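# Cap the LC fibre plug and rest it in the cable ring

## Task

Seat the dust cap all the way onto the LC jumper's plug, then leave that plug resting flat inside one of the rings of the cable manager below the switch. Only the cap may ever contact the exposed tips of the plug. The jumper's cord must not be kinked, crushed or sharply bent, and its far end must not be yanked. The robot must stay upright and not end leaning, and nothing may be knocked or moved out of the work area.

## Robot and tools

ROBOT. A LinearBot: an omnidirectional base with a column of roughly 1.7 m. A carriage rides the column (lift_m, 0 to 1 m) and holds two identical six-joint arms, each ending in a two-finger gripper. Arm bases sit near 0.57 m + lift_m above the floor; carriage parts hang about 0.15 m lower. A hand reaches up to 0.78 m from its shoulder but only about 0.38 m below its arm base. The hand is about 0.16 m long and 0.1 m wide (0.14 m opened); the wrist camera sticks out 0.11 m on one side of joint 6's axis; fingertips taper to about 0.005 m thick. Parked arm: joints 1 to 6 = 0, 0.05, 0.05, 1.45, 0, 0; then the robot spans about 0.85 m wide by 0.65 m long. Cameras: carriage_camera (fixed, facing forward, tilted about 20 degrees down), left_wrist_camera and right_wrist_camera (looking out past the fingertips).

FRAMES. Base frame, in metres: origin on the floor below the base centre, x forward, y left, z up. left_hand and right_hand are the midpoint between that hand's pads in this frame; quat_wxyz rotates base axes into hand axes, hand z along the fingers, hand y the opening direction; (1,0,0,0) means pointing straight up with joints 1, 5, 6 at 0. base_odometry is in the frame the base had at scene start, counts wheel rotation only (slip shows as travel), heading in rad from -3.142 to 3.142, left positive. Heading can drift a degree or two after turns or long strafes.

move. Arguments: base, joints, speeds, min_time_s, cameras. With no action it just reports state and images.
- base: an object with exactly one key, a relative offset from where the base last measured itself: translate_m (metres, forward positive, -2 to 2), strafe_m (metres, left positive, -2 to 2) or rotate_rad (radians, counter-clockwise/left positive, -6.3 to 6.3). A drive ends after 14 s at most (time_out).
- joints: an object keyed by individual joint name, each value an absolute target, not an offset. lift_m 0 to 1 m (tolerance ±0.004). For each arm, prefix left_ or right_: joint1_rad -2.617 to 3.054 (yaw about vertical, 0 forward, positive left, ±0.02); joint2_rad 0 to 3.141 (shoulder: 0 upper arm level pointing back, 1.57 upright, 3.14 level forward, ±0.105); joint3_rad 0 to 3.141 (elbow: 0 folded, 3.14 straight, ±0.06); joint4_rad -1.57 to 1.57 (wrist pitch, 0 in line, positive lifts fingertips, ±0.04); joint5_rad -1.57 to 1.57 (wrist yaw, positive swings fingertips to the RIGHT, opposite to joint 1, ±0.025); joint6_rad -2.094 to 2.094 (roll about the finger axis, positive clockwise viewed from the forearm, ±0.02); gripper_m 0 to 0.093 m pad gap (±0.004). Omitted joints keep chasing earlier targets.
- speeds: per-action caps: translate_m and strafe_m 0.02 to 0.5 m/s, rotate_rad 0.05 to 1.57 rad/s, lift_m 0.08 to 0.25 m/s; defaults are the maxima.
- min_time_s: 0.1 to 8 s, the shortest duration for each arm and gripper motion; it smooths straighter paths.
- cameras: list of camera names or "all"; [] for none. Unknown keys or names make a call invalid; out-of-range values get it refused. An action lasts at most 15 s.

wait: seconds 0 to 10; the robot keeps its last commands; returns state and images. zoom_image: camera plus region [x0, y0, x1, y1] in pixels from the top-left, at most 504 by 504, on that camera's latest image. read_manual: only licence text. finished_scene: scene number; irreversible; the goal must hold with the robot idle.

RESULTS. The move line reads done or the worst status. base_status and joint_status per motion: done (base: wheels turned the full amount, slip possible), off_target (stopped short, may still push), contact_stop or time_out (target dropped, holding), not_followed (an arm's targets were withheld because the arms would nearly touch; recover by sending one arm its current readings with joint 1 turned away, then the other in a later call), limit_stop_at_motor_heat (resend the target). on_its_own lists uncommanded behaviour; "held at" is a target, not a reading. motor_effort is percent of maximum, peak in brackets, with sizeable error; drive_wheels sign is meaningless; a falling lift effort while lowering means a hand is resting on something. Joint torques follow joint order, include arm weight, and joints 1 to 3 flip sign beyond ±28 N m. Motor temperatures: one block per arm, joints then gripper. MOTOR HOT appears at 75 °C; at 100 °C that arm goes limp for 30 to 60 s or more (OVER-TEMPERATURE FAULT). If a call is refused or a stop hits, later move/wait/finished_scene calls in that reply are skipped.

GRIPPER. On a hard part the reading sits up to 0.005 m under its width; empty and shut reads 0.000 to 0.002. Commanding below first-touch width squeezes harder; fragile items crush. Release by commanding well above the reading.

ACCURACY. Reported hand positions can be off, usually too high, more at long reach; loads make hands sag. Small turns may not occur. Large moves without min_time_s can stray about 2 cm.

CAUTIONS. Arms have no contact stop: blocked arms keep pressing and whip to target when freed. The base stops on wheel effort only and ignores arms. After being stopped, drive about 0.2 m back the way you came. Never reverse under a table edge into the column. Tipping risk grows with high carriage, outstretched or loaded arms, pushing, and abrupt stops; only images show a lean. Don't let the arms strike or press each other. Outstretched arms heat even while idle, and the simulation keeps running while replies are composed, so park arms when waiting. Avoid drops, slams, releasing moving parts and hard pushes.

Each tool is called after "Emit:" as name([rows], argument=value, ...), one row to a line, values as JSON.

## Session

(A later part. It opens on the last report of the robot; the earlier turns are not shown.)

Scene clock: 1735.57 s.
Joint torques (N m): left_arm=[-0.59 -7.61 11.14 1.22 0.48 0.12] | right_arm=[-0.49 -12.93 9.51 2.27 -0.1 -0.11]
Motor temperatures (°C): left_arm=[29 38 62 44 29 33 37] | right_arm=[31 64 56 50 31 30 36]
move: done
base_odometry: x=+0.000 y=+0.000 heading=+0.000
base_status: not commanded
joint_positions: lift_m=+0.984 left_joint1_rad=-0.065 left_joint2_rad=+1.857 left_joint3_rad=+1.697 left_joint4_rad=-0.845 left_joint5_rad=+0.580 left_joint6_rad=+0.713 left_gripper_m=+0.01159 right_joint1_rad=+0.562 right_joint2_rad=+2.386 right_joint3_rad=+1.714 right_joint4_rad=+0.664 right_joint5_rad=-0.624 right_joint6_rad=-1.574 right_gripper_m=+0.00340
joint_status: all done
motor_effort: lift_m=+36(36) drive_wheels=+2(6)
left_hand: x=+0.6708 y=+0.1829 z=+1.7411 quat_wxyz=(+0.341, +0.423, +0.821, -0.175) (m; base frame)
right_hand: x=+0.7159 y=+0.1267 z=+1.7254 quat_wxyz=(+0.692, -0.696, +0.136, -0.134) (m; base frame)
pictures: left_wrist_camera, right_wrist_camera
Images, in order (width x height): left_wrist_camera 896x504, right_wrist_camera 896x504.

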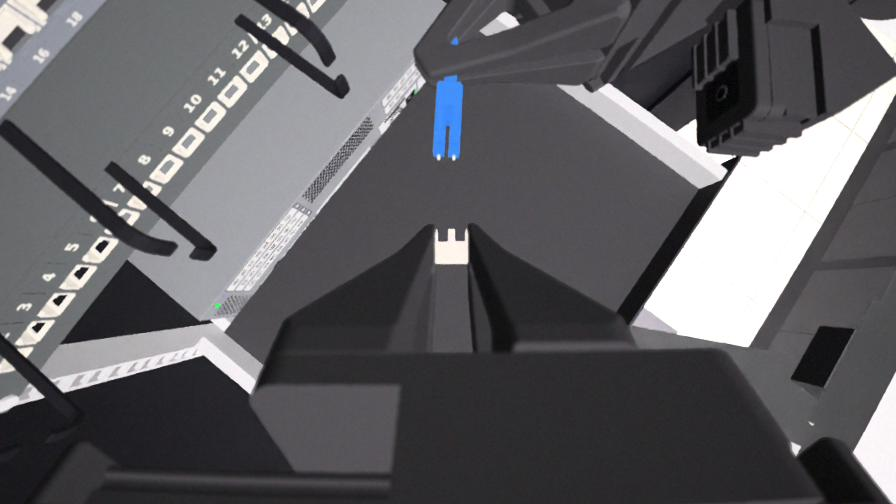

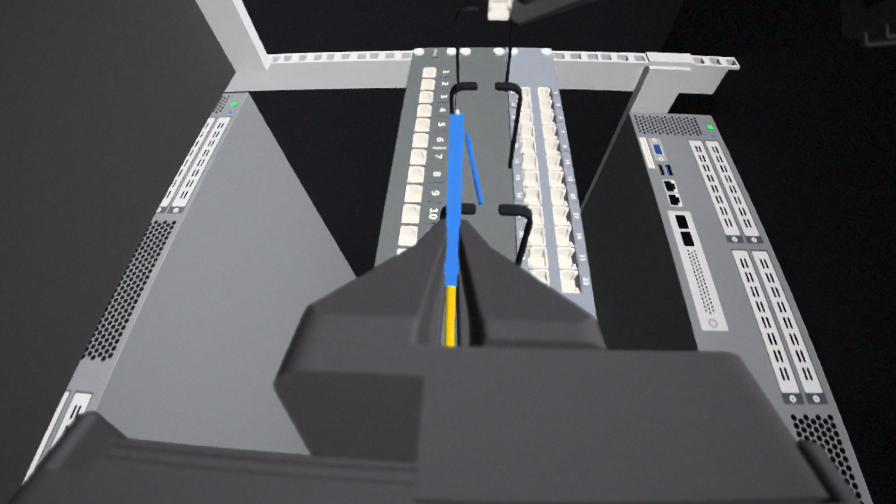

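Emit:
move(joints={"left_joint1_rad": -0.090, "left_joint2_rad": 1.941, "left_joint3_rad": 1.783, "left_joint4_rad": -0.850, "left_joint5_rad": 0.608, "left_joint6_rad": 0.753}, min_time_s=2.0, cameras=["right_wrist_camera", "left_wrist_camera"])

Emit:
zoom_image(camera="left_wrist_camera", region=[380, 120, 520, 290])

Emit:
zoom_image(camera="right_wrist_camera", region=[400, 0, 540, 170])

Scene clock: 1809.37 s.
Joint torques (N m): left_arm=[-0.61 -8.09 11.11 1.24 0.47 0.12] | right_arm=[-0.47 -12.94 9.5 2.28 -0.11 -0.11]
Motor temperatures (°C): left_arm=[29 40 65 41 29 33 37] | right_arm=[31 64 57 50 31 30 36]
move: done
base_odometry: x=+0.000 y=+0.000 heading=+0.000
base_status: not commanded
joint_positions: lift_m=+0.984 left_joint1_rad=-0.082 left_joint2_rad=+1.924 left_joint3_rad=+1.745 left_joint4_rad=-0.847 left_joint5_rad=+0.594 left_joint6_rad=+0.741 left_gripper_m=+0.01159 right_joint1_rad=+0.562 right_joint2_rad=+2.386 right_joint3_rad=+1.714 right_joint4_rad=+0.664 right_joint5_rad=-0.624 right_joint6_rad=-1.574 right_gripper_m=+0.00340
joint_status: all done
motor_effort: lift_m=+36(36) drive_wheels=+4(6)
left_hand: x=+0.6811 y=+0.1721 z=+1.7293 quat_wxyz=(+0.335, +0.441, +0.812, -0.184) (m; base frame)
right_hand: x=+0.7159 y=+0.1267 z=+1.7254 quat_wxyz=(+0.692, -0.696, +0.136, -0.134) (m; base frame)
pictures: left_wrist_camera, right_wrist_camera
Images, in order (width x height): left_wrist_camera 896x504, right_wrist_camera 896x504.

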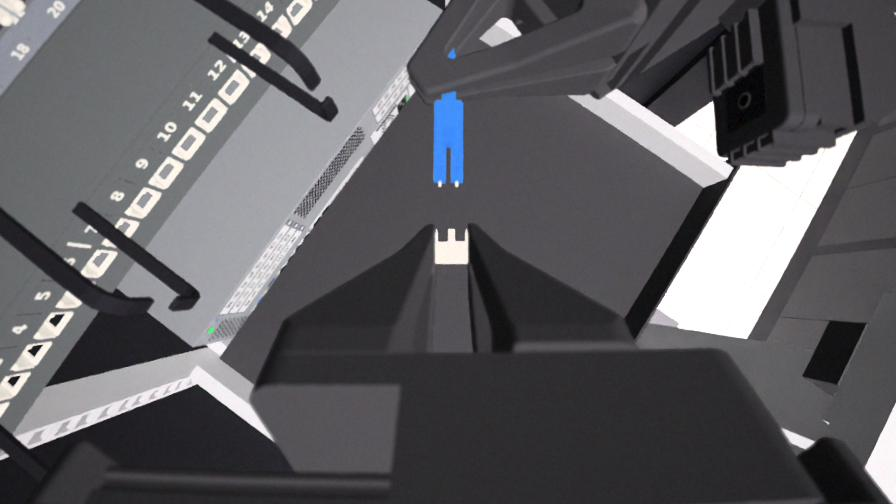

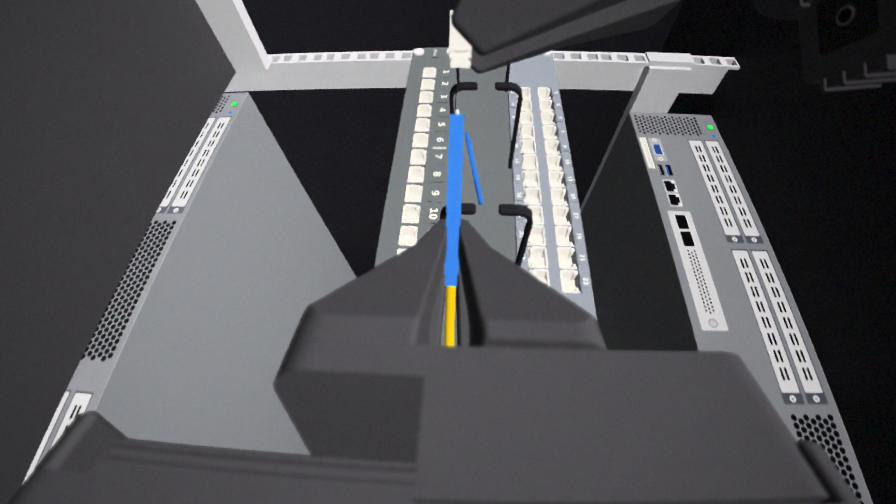

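Scaled by 2.965 from the camera's 896x504 image, which has a finer 1280x720 frame.

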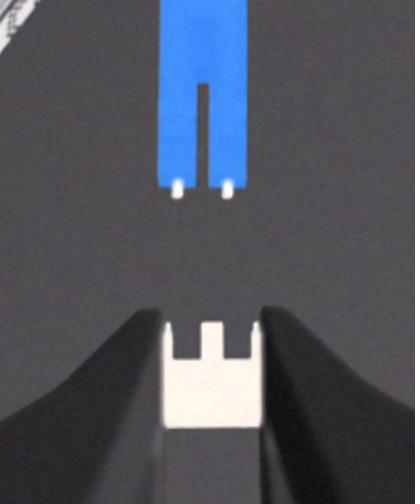

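Scaled by 2.965 from the camera's 896x504 image, which has a finer 1280x720 frame.

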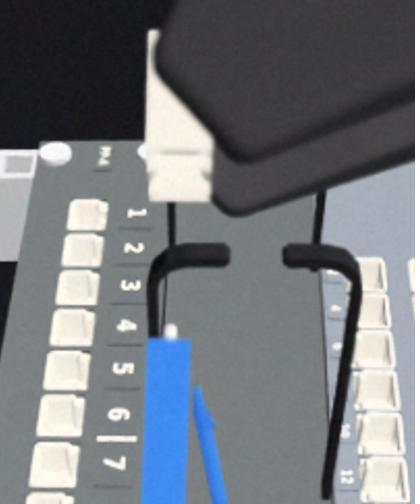

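Emit:
move(joints={"left_joint1_rad": -0.108, "left_joint2_rad": 1.972, "left_joint3_rad": 1.829, "left_joint4_rad": -0.869, "left_joint5_rad": 0.564, "left_joint6_rad": 0.722}, min_time_s=2.0, cameras=["right_wrist_camera", "left_wrist_camera"])

Emit:
zoom_image(camera="left_wrist_camera", region=[400, 140, 500, 280])

Emit:
zoom_image(camera="right_wrist_camera", region=[420, 20, 520, 160])

Scene clock: 1858.80 s.
Joint torques (N m): left_arm=[-0.59 -8.29 11.1 1.19 0.23 -0.1] | right_arm=[-0.47 -12.93 9.51 2.28 -0.1 -0.11]
Motor temperatures (°C): left_arm=[29 42 63 41 30 33 37] | right_arm=[31 65 57 49 31 30 36]
move: done
base_odometry: x=+0.000 y=+0.000 heading=+0.000
base_status: not commanded
joint_positions: lift_m=+0.984 left_joint1_rad=-0.100 left_joint2_rad=+1.955 left_joint3_rad=+1.791 left_joint4_rad=-0.860 left_joint5_rad=+0.577 left_joint6_rad=+0.733 left_gripper_m=+0.01159 right_joint1_rad=+0.562 right_joint2_rad=+2.386 right_joint3_rad=+1.714 right_joint4_rad=+0.664 right_joint5_rad=-0.624 right_joint6_rad=-1.574 right_gripper_m=+0.00340
joint_status: all done
motor_effort: lift_m=+36(36) drive_wheels=-2(6)
left_hand: x=+0.6872 y=+0.1654 z=+1.7290 quat_wxyz=(+0.331, +0.444, +0.813, -0.180) (m; base frame)
right_hand: x=+0.7159 y=+0.1267 z=+1.7254 quat_wxyz=(+0.692, -0.696, +0.136, -0.134) (m; base frame)
pictures: left_wrist_camera, right_wrist_camera
Images, in order (width x height): left_wrist_camera 896x504, right_wrist_camera 896x504.

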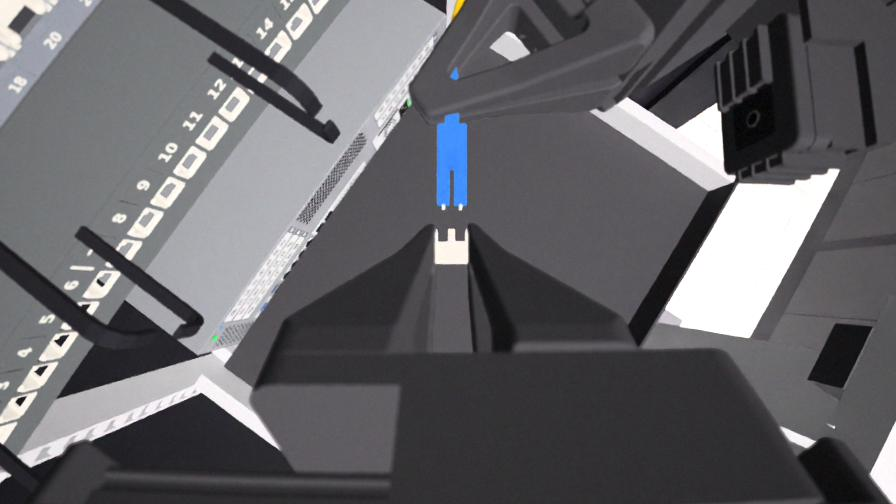

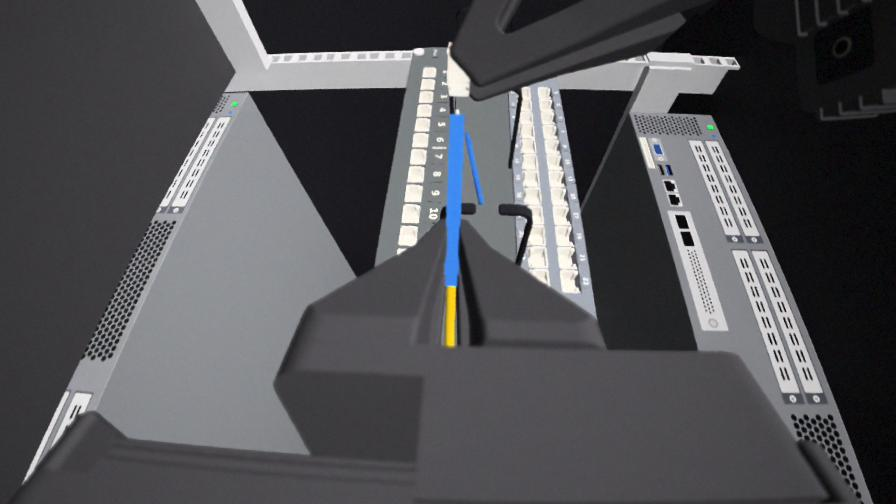

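Scaled by 3.600 from the camera's 896x504 image, which has a finer 1280x720 frame.

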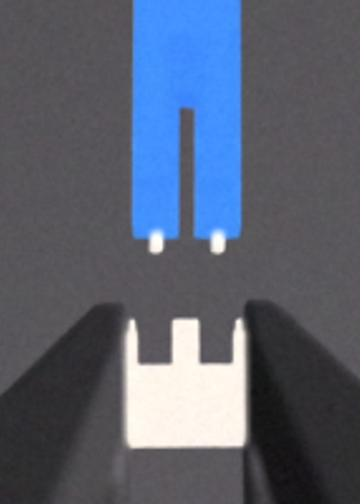

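Scaled by 3.600 from the camera's 896x504 image, which has a finer 1280x720 frame.

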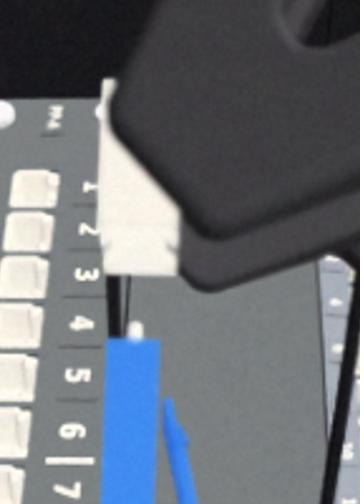

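Emit:
move(joints={"left_joint1_rad": -0.116, "left_joint2_rad": 1.983, "left_joint3_rad": 1.843, "left_joint4_rad": -0.869, "left_joint5_rad": 0.559, "left_joint6_rad": 0.714}, min_time_s=1.5, cameras=["right_wrist_camera", "left_wrist_camera"])

Emit:
zoom_image(camera="left_wrist_camera", region=[400, 140, 500, 280])

Emit:
zoom_image(camera="right_wrist_camera", region=[420, 20, 520, 160])

Scene clock: 1881.37 s.
Joint torques (N m): left_arm=[-0.59 -8.39 11.11 1.21 0.22 -0.1] | right_arm=[-0.49 -12.94 9.51 2.27 -0.11 -0.11]
Motor temperatures (°C): left_arm=[29 45 66 41 29 33 37] | right_arm=[31 65 58 49 31 30 36]
move: done
base_odometry: x=+0.000 y=+0.000 heading=+0.000
base_status: not commanded
joint_positions: lift_m=+0.984 left_joint1_rad=-0.108 left_joint2_rad=+1.966 left_joint3_rad=+1.805 left_joint4_rad=-0.863 left_joint5_rad=+0.572 left_joint6_rad=+0.725 left_gripper_m=+0.01159 right_joint1_rad=+0.562 right_joint2_rad=+2.386 right_joint3_rad=+1.714 right_joint4_rad=+0.664 right_joint5_rad=-0.624 right_joint6_rad=-1.574 right_gripper_m=+0.00340
joint_status: all done
motor_effort: lift_m=+36(36) drive_wheels=+0(7)
left_hand: x=+0.6891 y=+0.1619 z=+1.7285 quat_wxyz=(+0.329, +0.444, +0.814, -0.180) (m; base frame)
right_hand: x=+0.7159 y=+0.1267 z=+1.7254 quat_wxyz=(+0.692, -0.696, +0.136, -0.134) (m; base frame)
pictures: left_wrist_camera, right_wrist_camera
Images, in order (width x height): left_wrist_camera 896x504, right_wrist_camera 896x504.

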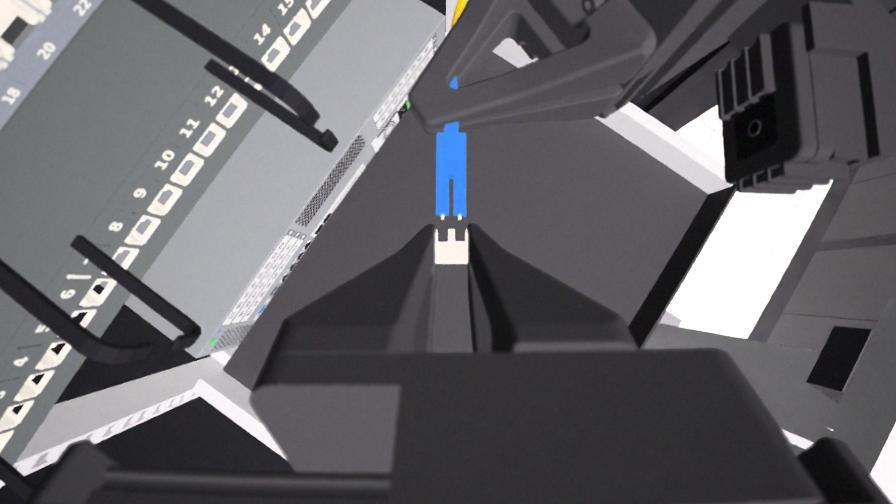

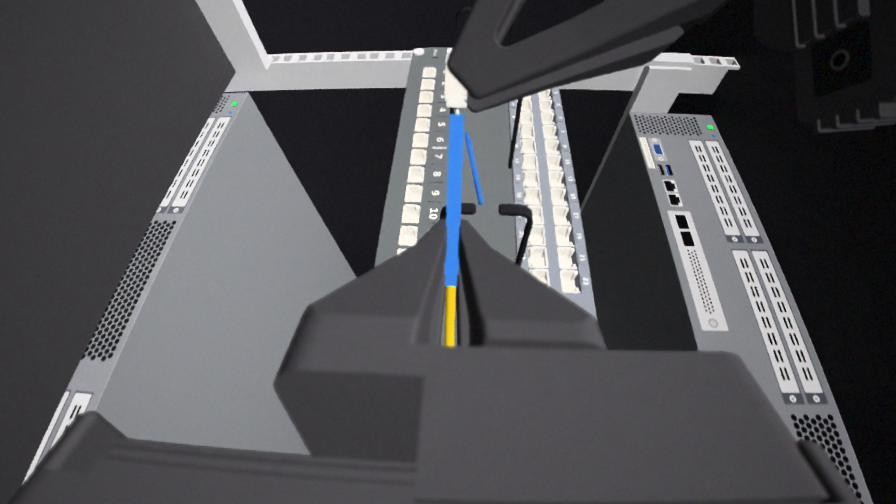

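Scaled by 3.600 from the camera's 896x504 image, which has a finer 1280x720 frame.

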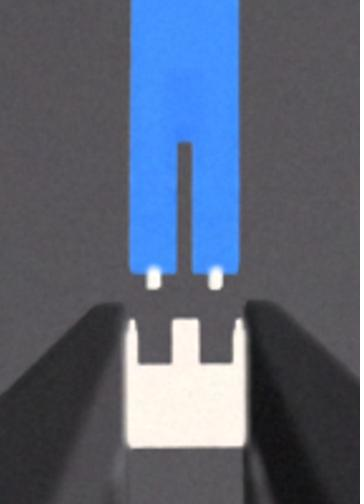

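Scaled by 3.600 from the camera's 896x504 image, which has a finer 1280x720 frame.

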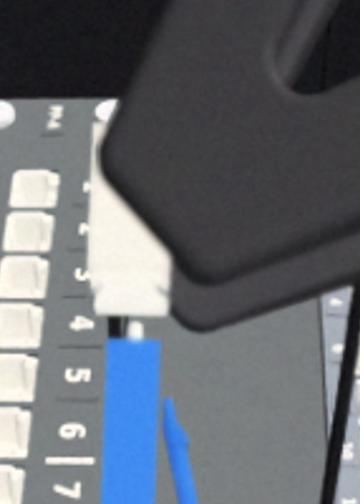

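Emit:
move(joints={"left_joint1_rad": -0.123, "left_joint2_rad": 1.991, "left_joint3_rad": 1.856, "left_joint4_rad": -0.869, "left_joint5_rad": 0.555, "left_joint6_rad": 0.707}, min_time_s=1.5, cameras=["right_wrist_camera", "left_wrist_camera"])

Emit:
zoom_image(camera="left_wrist_camera", region=[400, 140, 500, 280])

Emit:
zoom_image(camera="right_wrist_camera", region=[420, 20, 520, 160])

Scene clock: 1897.67 s.
Joint torques (N m): left_arm=[-0.58 -8.46 11.11 1.23 0.22 -0.09] | right_arm=[-0.49 -12.96 9.5 2.28 -0.11 -0.11]
Motor temperatures (°C): left_arm=[29 46 64 41 29 33 37] | right_arm=[31 65 58 49 31 30 36]
move: done
base_odometry: x=+0.000 y=+0.000 heading=+0.000
base_status: not commanded
joint_positions: lift_m=+0.984 left_joint1_rad=-0.115 left_joint2_rad=+1.974 left_joint3_rad=+1.818 left_joint4_rad=-0.863 left_joint5_rad=+0.568 left_joint6_rad=+0.718 left_gripper_m=+0.01159 right_joint1_rad=+0.562 right_joint2_rad=+2.386 right_joint3_rad=+1.714 right_joint4_rad=+0.664 right_joint5_rad=-0.624 right_joint6_rad=-1.574 right_gripper_m=+0.00340
joint_status: all done
motor_effort: lift_m=+36(36) drive_wheels=+0(5)
left_hand: x=+0.6910 y=+0.1591 z=+1.7290 quat_wxyz=(+0.330, +0.443, +0.814, -0.180) (m; base frame)
right_hand: x=+0.7159 y=+0.1267 z=+1.7254 quat_wxyz=(+0.692, -0.696, +0.136, -0.134) (m; base frame)
pictures: left_wrist_camera, right_wrist_camera
Images, in order (width x height): left_wrist_camera 896x504, right_wrist_camera 896x504.

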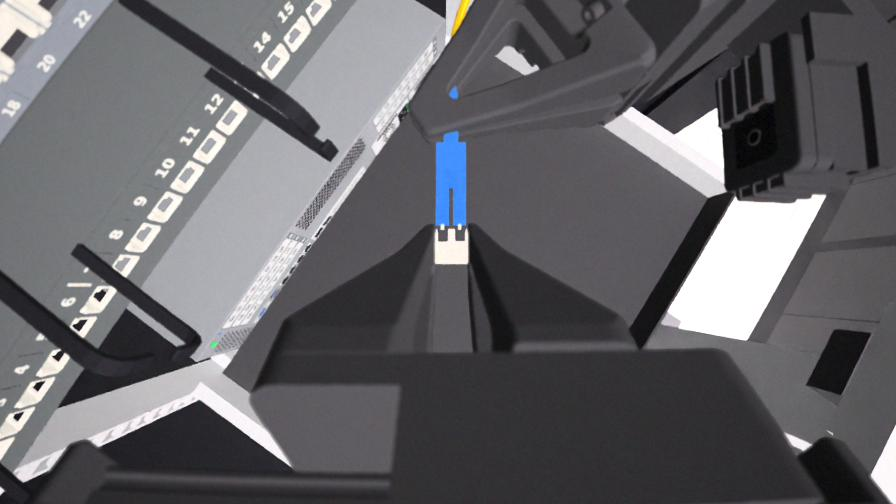

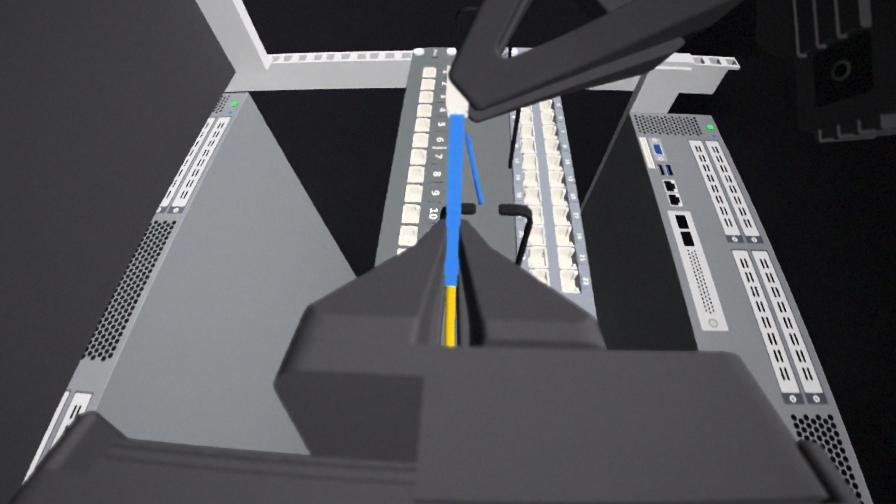

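Scaled by 3.600 from the camera's 896x504 image, which has a finer 1280x720 frame.

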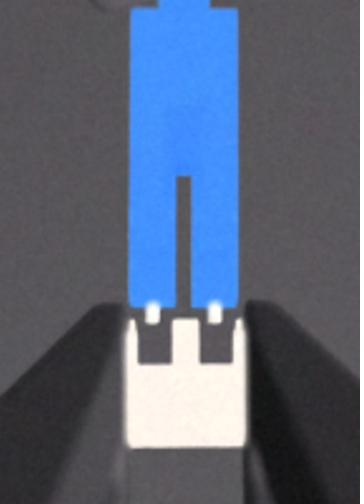

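Scaled by 3.600 from the camera's 896x504 image, which has a finer 1280x720 frame.

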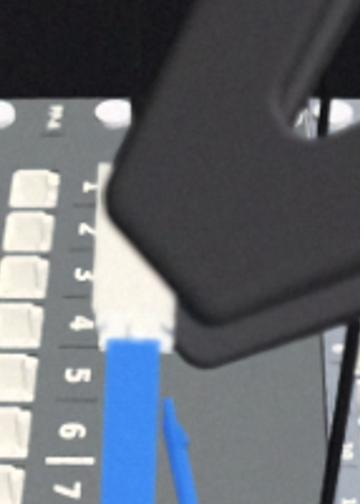

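Emit:
move(joints={"left_joint1_rad": -0.128, "left_joint2_rad": 1.9985, "left_joint3_rad": 1.867, "left_joint4_rad": -0.869, "left_joint5_rad": 0.5525, "left_joint6_rad": 0.702}, min_time_s=1.5, cameras=["right_wrist_camera", "left_wrist_camera"])

Emit:
zoom_image(camera="left_wrist_camera", region=[400, 140, 500, 280])

Emit:
zoom_image(camera="right_wrist_camera", region=[420, 20, 520, 160])

Scene clock: 1922.20 s.
Joint torques (N m): left_arm=[-0.61 -8.5 11.1 1.24 0.22 -0.08] | right_arm=[-0.49 -12.98 9.51 2.28 -0.1 -0.1]
Motor temperatures (°C): left_arm=[29 45 64 40 29 33 37] | right_arm=[31 65 58 49 31 30 36]
move: done
base_odometry: x=+0.000 y=+0.000 heading=+0.000
base_status: not commanded
joint_positions: lift_m=+0.984 left_joint1_rad=-0.120 left_joint2_rad=+1.981 left_joint3_rad=+1.829 left_joint4_rad=-0.864 left_joint5_rad=+0.565 left_joint6_rad=+0.713 left_gripper_m=+0.01159 right_joint1_rad=+0.562 right_joint2_rad=+2.386 right_joint3_rad=+1.714 right_joint4_rad=+0.664 right_joint5_rad=-0.624 right_joint6_rad=-1.574 right_gripper_m=+0.00340
joint_status: all done
motor_effort: lift_m=+36(36) drive_wheels=-1(5)
left_hand: x=+0.6926 y=+0.1568 z=+1.7293 quat_wxyz=(+0.330, +0.443, +0.814, -0.180) (m; base frame)
right_hand: x=+0.7159 y=+0.1267 z=+1.7254 quat_wxyz=(+0.692, -0.696, +0.136, -0.134) (m; base frame)
pictures: left_wrist_camera, right_wrist_camera
Images, in order (width x height): left_wrist_camera 896x504, right_wrist_camera 896x504.

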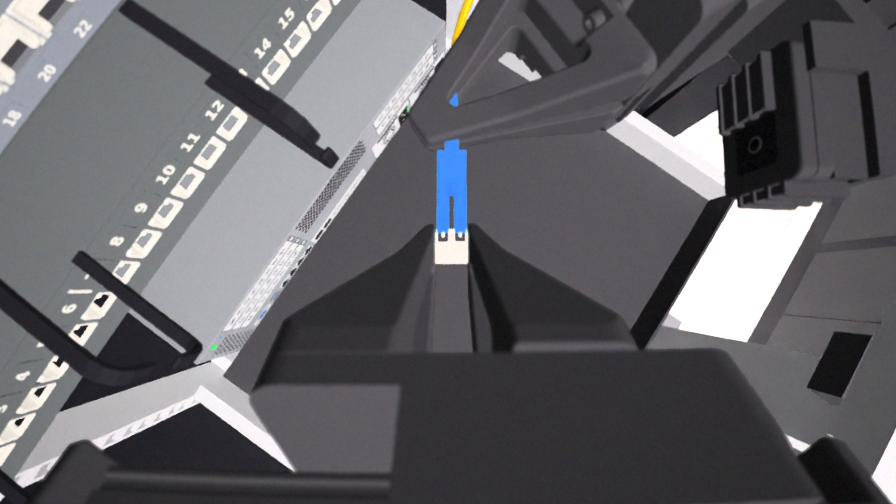

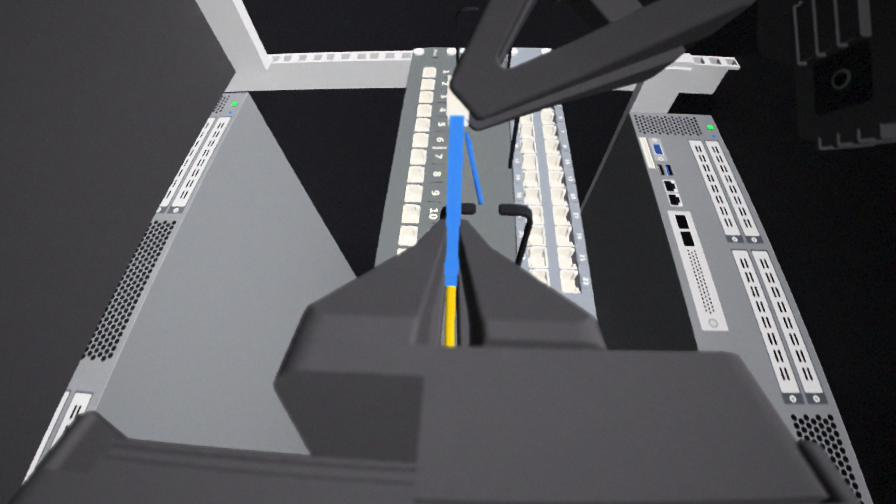

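Scaled by 3.600 from the camera's 896x504 image, which has a finer 1280x720 frame.

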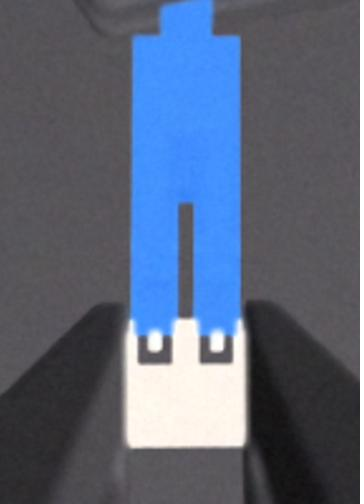

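Scaled by 3.600 from the camera's 896x504 image, which has a finer 1280x720 frame.

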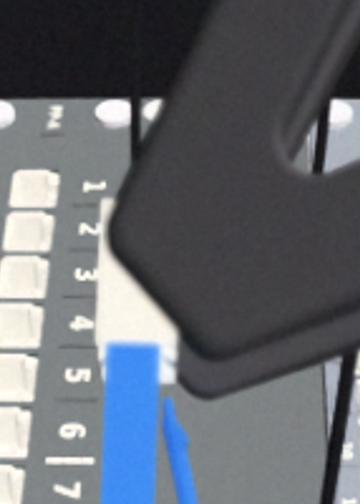

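Emit:
move(joints={"left_joint1_rad": -0.133, "left_joint2_rad": 2.006, "left_joint3_rad": 1.878, "left_joint4_rad": -0.869, "left_joint5_rad": 0.550, "left_joint6_rad": 0.697}, min_time_s=1.5, cameras=["right_wrist_camera", "left_wrist_camera"])

Emit:
zoom_image(camera="left_wrist_camera", region=[400, 140, 500, 280])

Emit:
zoom_image(camera="right_wrist_camera", region=[420, 20, 520, 160])

Scene clock: 1936.17 s.
Joint torques (N m): left_arm=[-0.61 -8.5 11.26 1.26 0.23 -0.1] | right_arm=[-0.51 -12.96 9.5 2.28 -0.1 -0.11]
Motor temperatures (°C): left_arm=[29 45 65 40 29 33 37] | right_arm=[31 65 58 49 31 30 36]
move: done
base_odometry: x=+0.000 y=+0.000 heading=+0.000
base_status: not commanded
joint_positions: lift_m=+0.984 left_joint1_rad=-0.125 left_joint2_rad=+1.988 left_joint3_rad=+1.838 left_joint4_rad=-0.865 left_joint5_rad=+0.561 left_joint6_rad=+0.708 left_gripper_m=+0.01159 right_joint1_rad=+0.562 right_joint2_rad=+2.386 right_joint3_rad=+1.714 right_joint4_rad=+0.664 right_joint5_rad=-0.624 right_joint6_rad=-1.574 right_gripper_m=+0.00340
joint_status: all done
motor_effort: lift_m=+36(36) drive_wheels=-1(5)
left_hand: x=+0.6940 y=+0.1546 z=+1.7291 quat_wxyz=(+0.329, +0.443, +0.814, -0.179) (m; base frame)
right_hand: x=+0.7159 y=+0.1267 z=+1.7254 quat_wxyz=(+0.692, -0.696, +0.136, -0.134) (m; base frame)
pictures: left_wrist_camera, right_wrist_camera
Images, in order (width x height): left_wrist_camera 896x504, right_wrist_camera 896x504.

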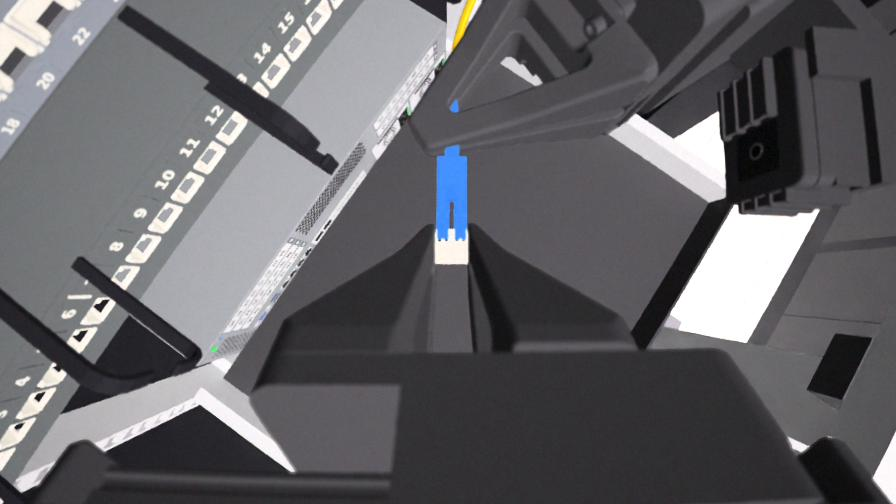

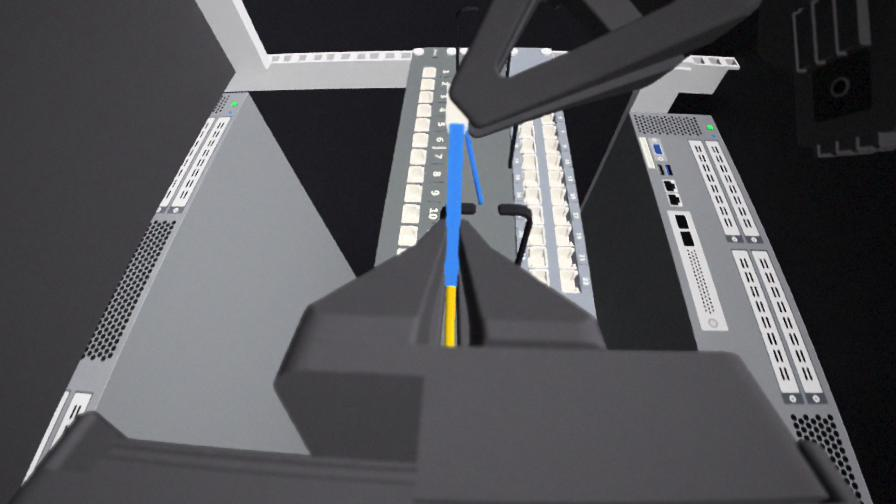

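Scaled by 3.600 from the camera's 896x504 image, which has a finer 1280x720 frame.

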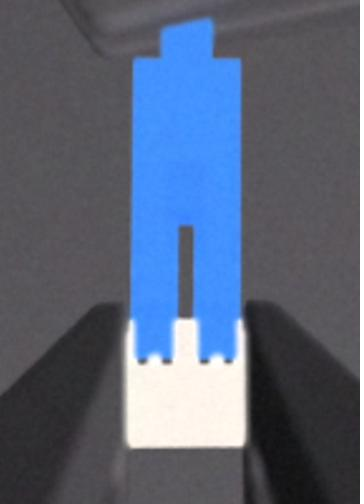

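Scaled by 3.600 from the camera's 896x504 image, which has a finer 1280x720 frame.

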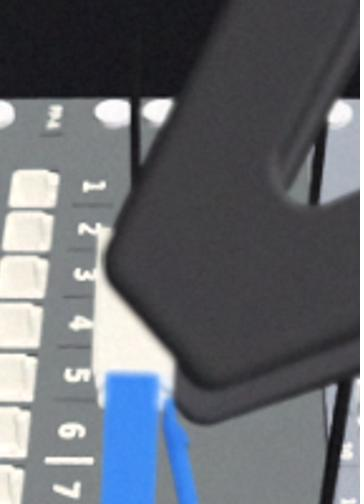

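Emit:
move(joints={"left_joint1_rad": -0.138, "left_joint2_rad": 2.0135, "left_joint3_rad": 1.889, "left_joint4_rad": -0.869, "left_joint5_rad": 0.5475, "left_joint6_rad": 0.692}, min_time_s=1.0, cameras=["left_wrist_camera", "right_wrist_camera"])

Emit:
zoom_image(camera="left_wrist_camera", region=[400, 140, 500, 280])

Emit:
zoom_image(camera="right_wrist_camera", region=[420, 20, 520, 160])

Scene clock: 1964.03 s.
Joint torques (N m): left_arm=[-0.73 -8.59 11.19 1.3 0.24 -0.1] | right_arm=[-0.25 -12.94 9.48 2.28 -0.11 -0.1]
Motor temperatures (°C): left_arm=[29 47 64 40 29 33 37] | right_arm=[31 65 58 49 31 30 36]
move: done
base_odometry: x=+0.000 y=+0.000 heading=+0.000
base_status: not commanded
joint_positions: lift_m=+0.984 left_joint1_rad=-0.128 left_joint2_rad=+1.996 left_joint3_rad=+1.850 left_joint4_rad=-0.868 left_joint5_rad=+0.558 left_joint6_rad=+0.703 left_gripper_m=+0.01159 right_joint1_rad=+0.559 right_joint2_rad=+2.386 right_joint3_rad=+1.714 right_joint4_rad=+0.664 right_joint5_rad=-0.624 right_joint6_rad=-1.574 right_gripper_m=+0.00340
joint_status: all done
motor_effort: lift_m=+36(36) drive_wheels=+2(4)
left_hand: x=+0.6957 y=+0.1533 z=+1.7291 quat_wxyz=(+0.328, +0.442, +0.815, -0.179) (m; base frame)
right_hand: x=+0.7169 y=+0.1255 z=+1.7254 quat_wxyz=(+0.692, -0.696, +0.137, -0.135) (m; base frame)
pictures: left_wrist_camera, right_wrist_camera
Images, in order (width x height): left_wrist_camera 896x504, right_wrist_camera 896x504.

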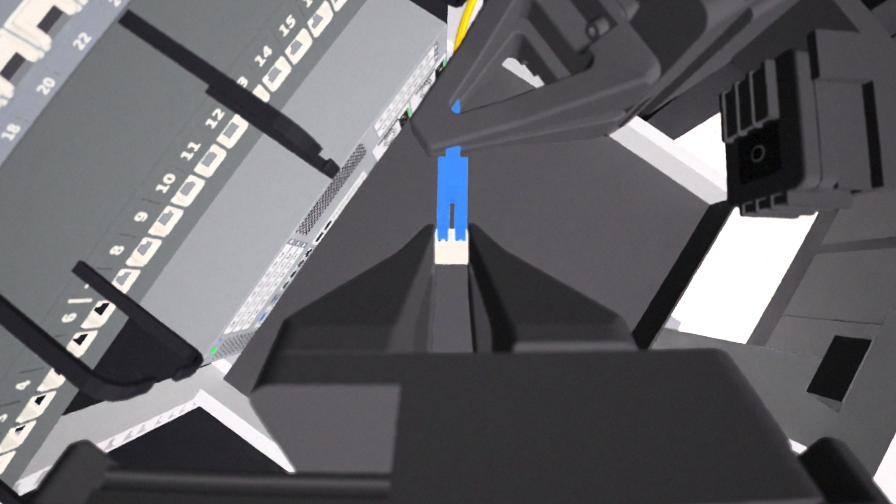

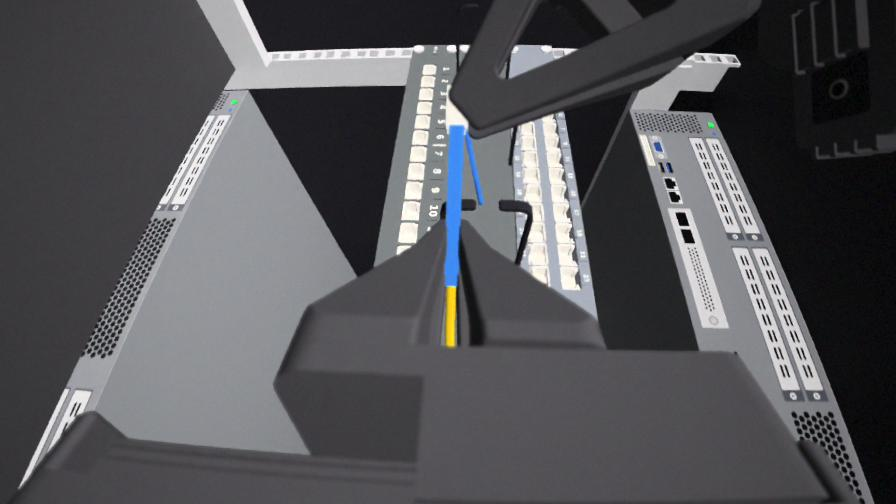

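Scaled by 3.600 from the camera's 896x504 image, which has a finer 1280x720 frame.

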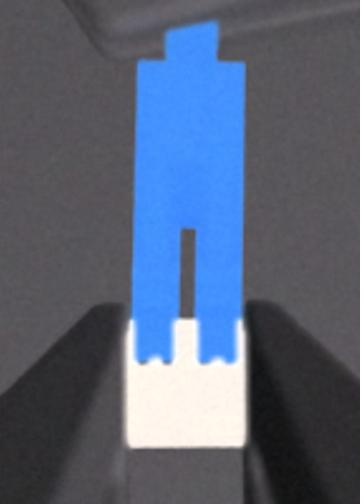

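Scaled by 3.600 from the camera's 896x504 image, which has a finer 1280x720 frame.

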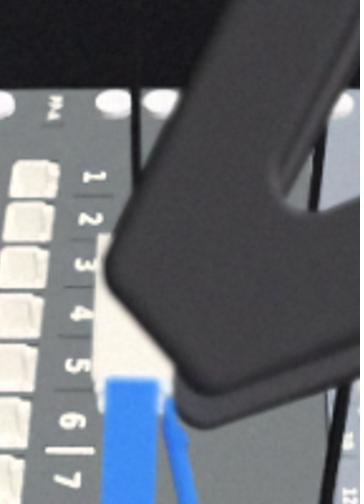

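Emit:
move(joints={"left_joint1_rad": -0.143, "left_joint2_rad": 2.021, "left_joint3_rad": 1.9, "left_joint4_rad": -0.869, "left_joint5_rad": 0.545, "left_joint6_rad": 0.687}, min_time_s=1.0, cameras=["left_wrist_camera", "right_wrist_camera"])

Emit:
zoom_image(camera="left_wrist_camera", region=[420, 200, 484, 280])

Emit:
zoom_image(camera="right_wrist_camera", region=[420, 60, 500, 160])

Scene clock: 1981.13 s.
Joint torques (N m): left_arm=[-0.87 -8.59 11.21 1.33 0.25 -0.1] | right_arm=[0.01 -12.94 9.51 2.28 -0.1 -0.1]
Motor temperatures (°C): left_arm=[29 47 64 39 29 33 37] | right_arm=[31 66 58 49 31 30 36]
move: done
base_odometry: x=+0.000 y=+0.000 heading=+0.000
base_status: not commanded
joint_positions: lift_m=+0.984 left_joint1_rad=-0.131 left_joint2_rad=+2.003 left_joint3_rad=+1.861 left_joint4_rad=-0.872 left_joint5_rad=+0.554 left_joint6_rad=+0.698 left_gripper_m=+0.01159 right_joint1_rad=+0.557 right_joint2_rad=+2.386 right_joint3_rad=+1.714 right_joint4_rad=+0.664 right_joint5_rad=-0.624 right_joint6_rad=-1.574 right_gripper_m=+0.00340
joint_status: all done
motor_effort: lift_m=+36(36) drive_wheels=+2(6)
left_hand: x=+0.6970 y=+0.1521 z=+1.7289 quat_wxyz=(+0.327, +0.442, +0.816, -0.178) (m; base frame)
right_hand: x=+0.7179 y=+0.1244 z=+1.7254 quat_wxyz=(+0.692, -0.696, +0.138, -0.136) (m; base frame)
pictures: left_wrist_camera, right_wrist_camera
Images, in order (width x height): left_wrist_camera 896x504, right_wrist_camera 896x504.

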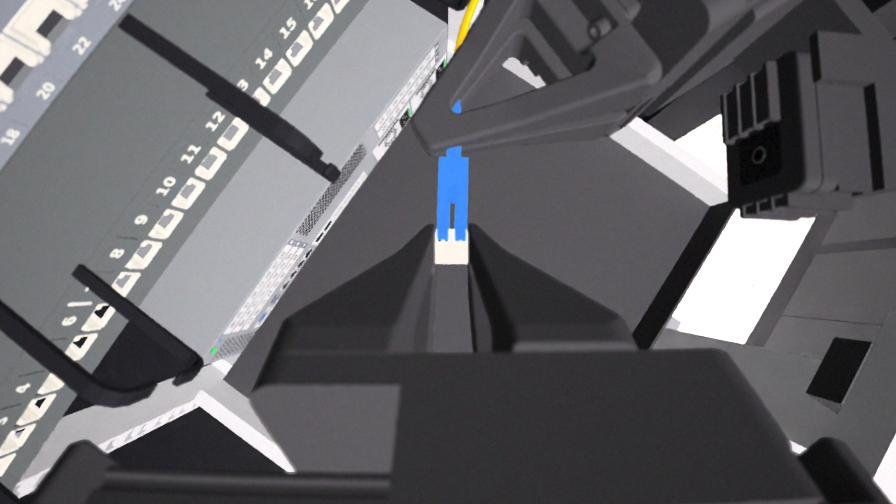

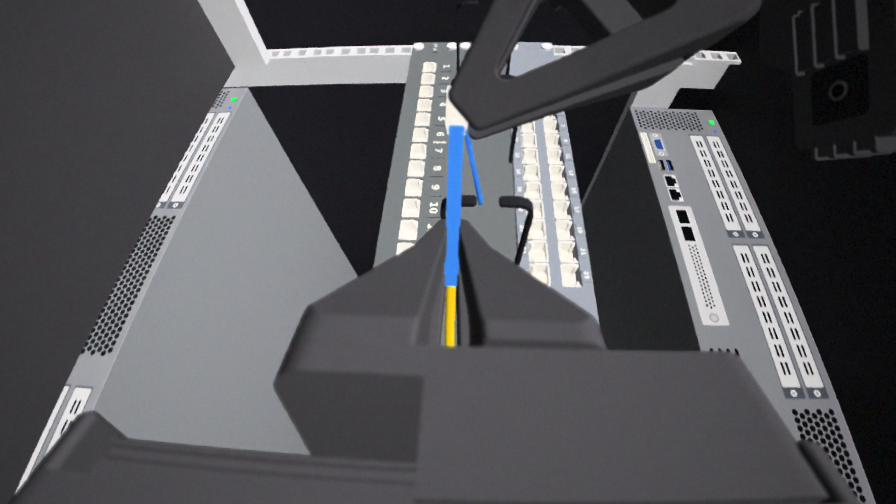

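Scaled by 6.300 from the camera's 896x504 image, which has a finer 1280x720 frame.

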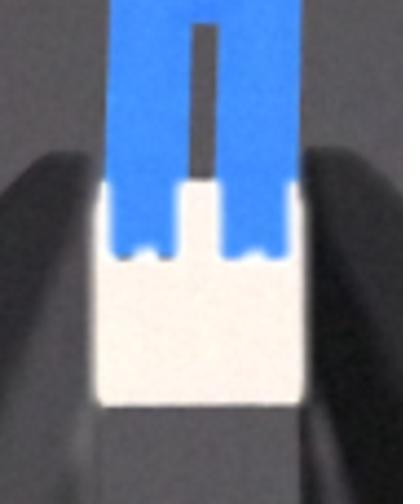

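Scaled by 5.040 from the camera's 896x504 image, which has a finer 1280x720 frame.

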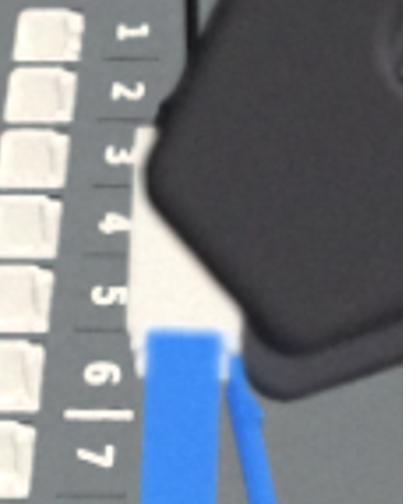

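Emit:
move(joints={"right_joint1_rad": 0.569, "right_joint5_rad": -0.62, "left_joint1_rad": -0.148, "left_joint2_rad": 2.0285, "left_joint3_rad": 1.911, "left_joint4_rad": -0.869, "left_joint5_rad": 0.5425, "left_joint6_rad": 0.682}, min_time_s=1.2, cameras=["left_wrist_camera", "right_wrist_camera"])

Emit:
zoom_image(camera="left_wrist_camera", region=[420, 200, 484, 280])

Emit:
zoom_image(camera="right_wrist_camera", region=[420, 60, 500, 160])

Scene clock: 2006.07 s.
Joint torques (N m): left_arm=[-1.06 -8.59 11.23 1.37 0.29 -0.09] | right_arm=[1.17 -12.97 9.51 2.29 -0.1 -0.11]
Motor temperatures (°C): left_arm=[29 46 64 39 29 33 37] | right_arm=[31 66 58 49 31 30 36]
move: done
base_odometry: x=+0.000 y=+0.000 heading=+0.000
base_status: not commanded
joint_positions: lift_m=+0.984 left_joint1_rad=-0.135 left_joint2_rad=+2.010 left_joint3_rad=+1.872 left_joint4_rad=-0.875 left_joint5_rad=+0.547 left_joint6_rad=+0.693 left_gripper_m=+0.01159 right_joint1_rad=+0.557 right_joint2_rad=+2.386 right_joint3_rad=+1.714 right_joint4_rad=+0.664 right_joint5_rad=-0.614 right_joint6_rad=-1.574 right_gripper_m=+0.00340
joint_status: all done
motor_effort: lift_m=+36(36) drive_wheels=+3(6)
left_hand: x=+0.6987 y=+0.1511 z=+1.7289 quat_wxyz=(+0.326, +0.441, +0.817, -0.177) (m; base frame)
right_hand: x=+0.7196 y=+0.1237 z=+1.7253 quat_wxyz=(+0.691, -0.695, +0.142, -0.140) (m; base frame)
pictures: left_wrist_camera, right_wrist_camera
Images, in order (width x height): left_wrist_camera 896x504, right_wrist_camera 896x504.

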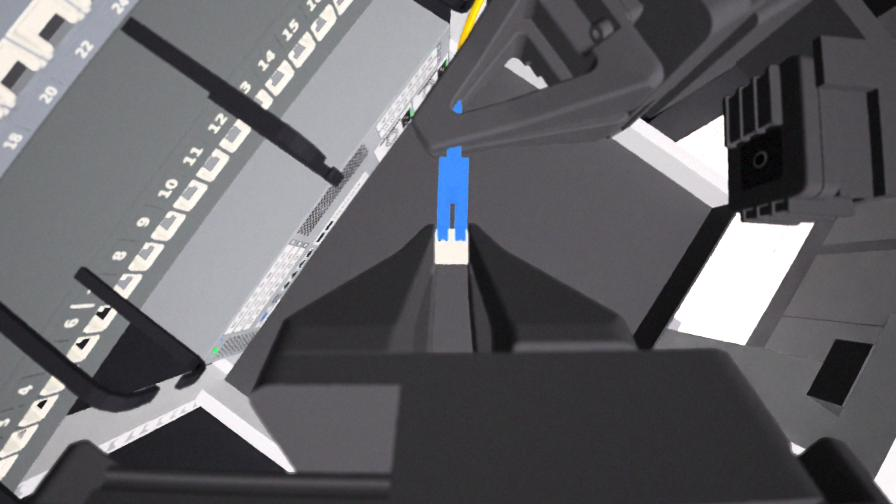

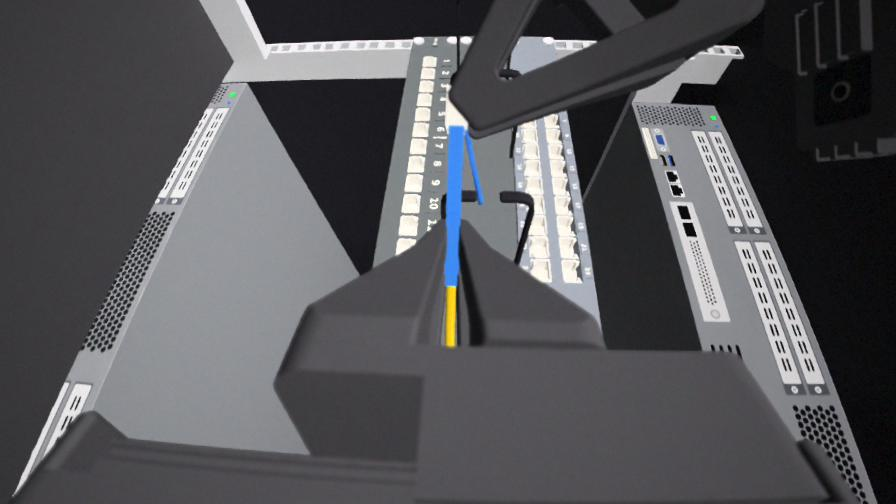

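Scaled by 6.300 from the camera's 896x504 image, which has a finer 1280x720 frame.

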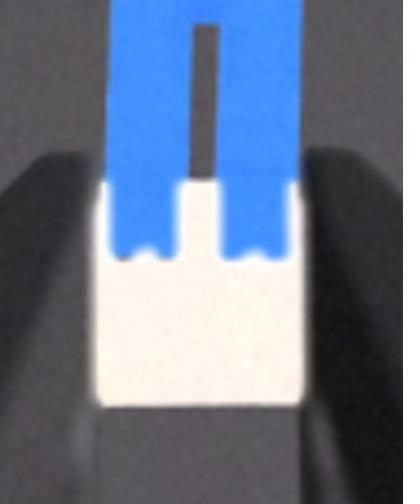

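Scaled by 5.040 from the camera's 896x504 image, which has a finer 1280x720 frame.

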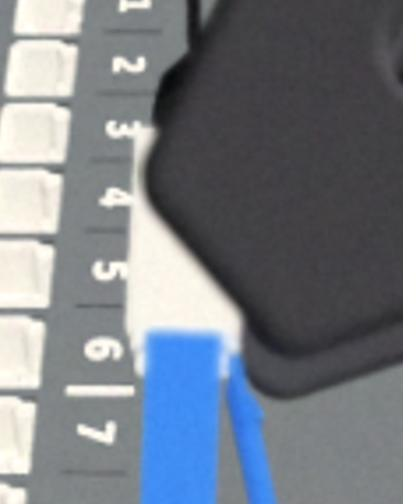

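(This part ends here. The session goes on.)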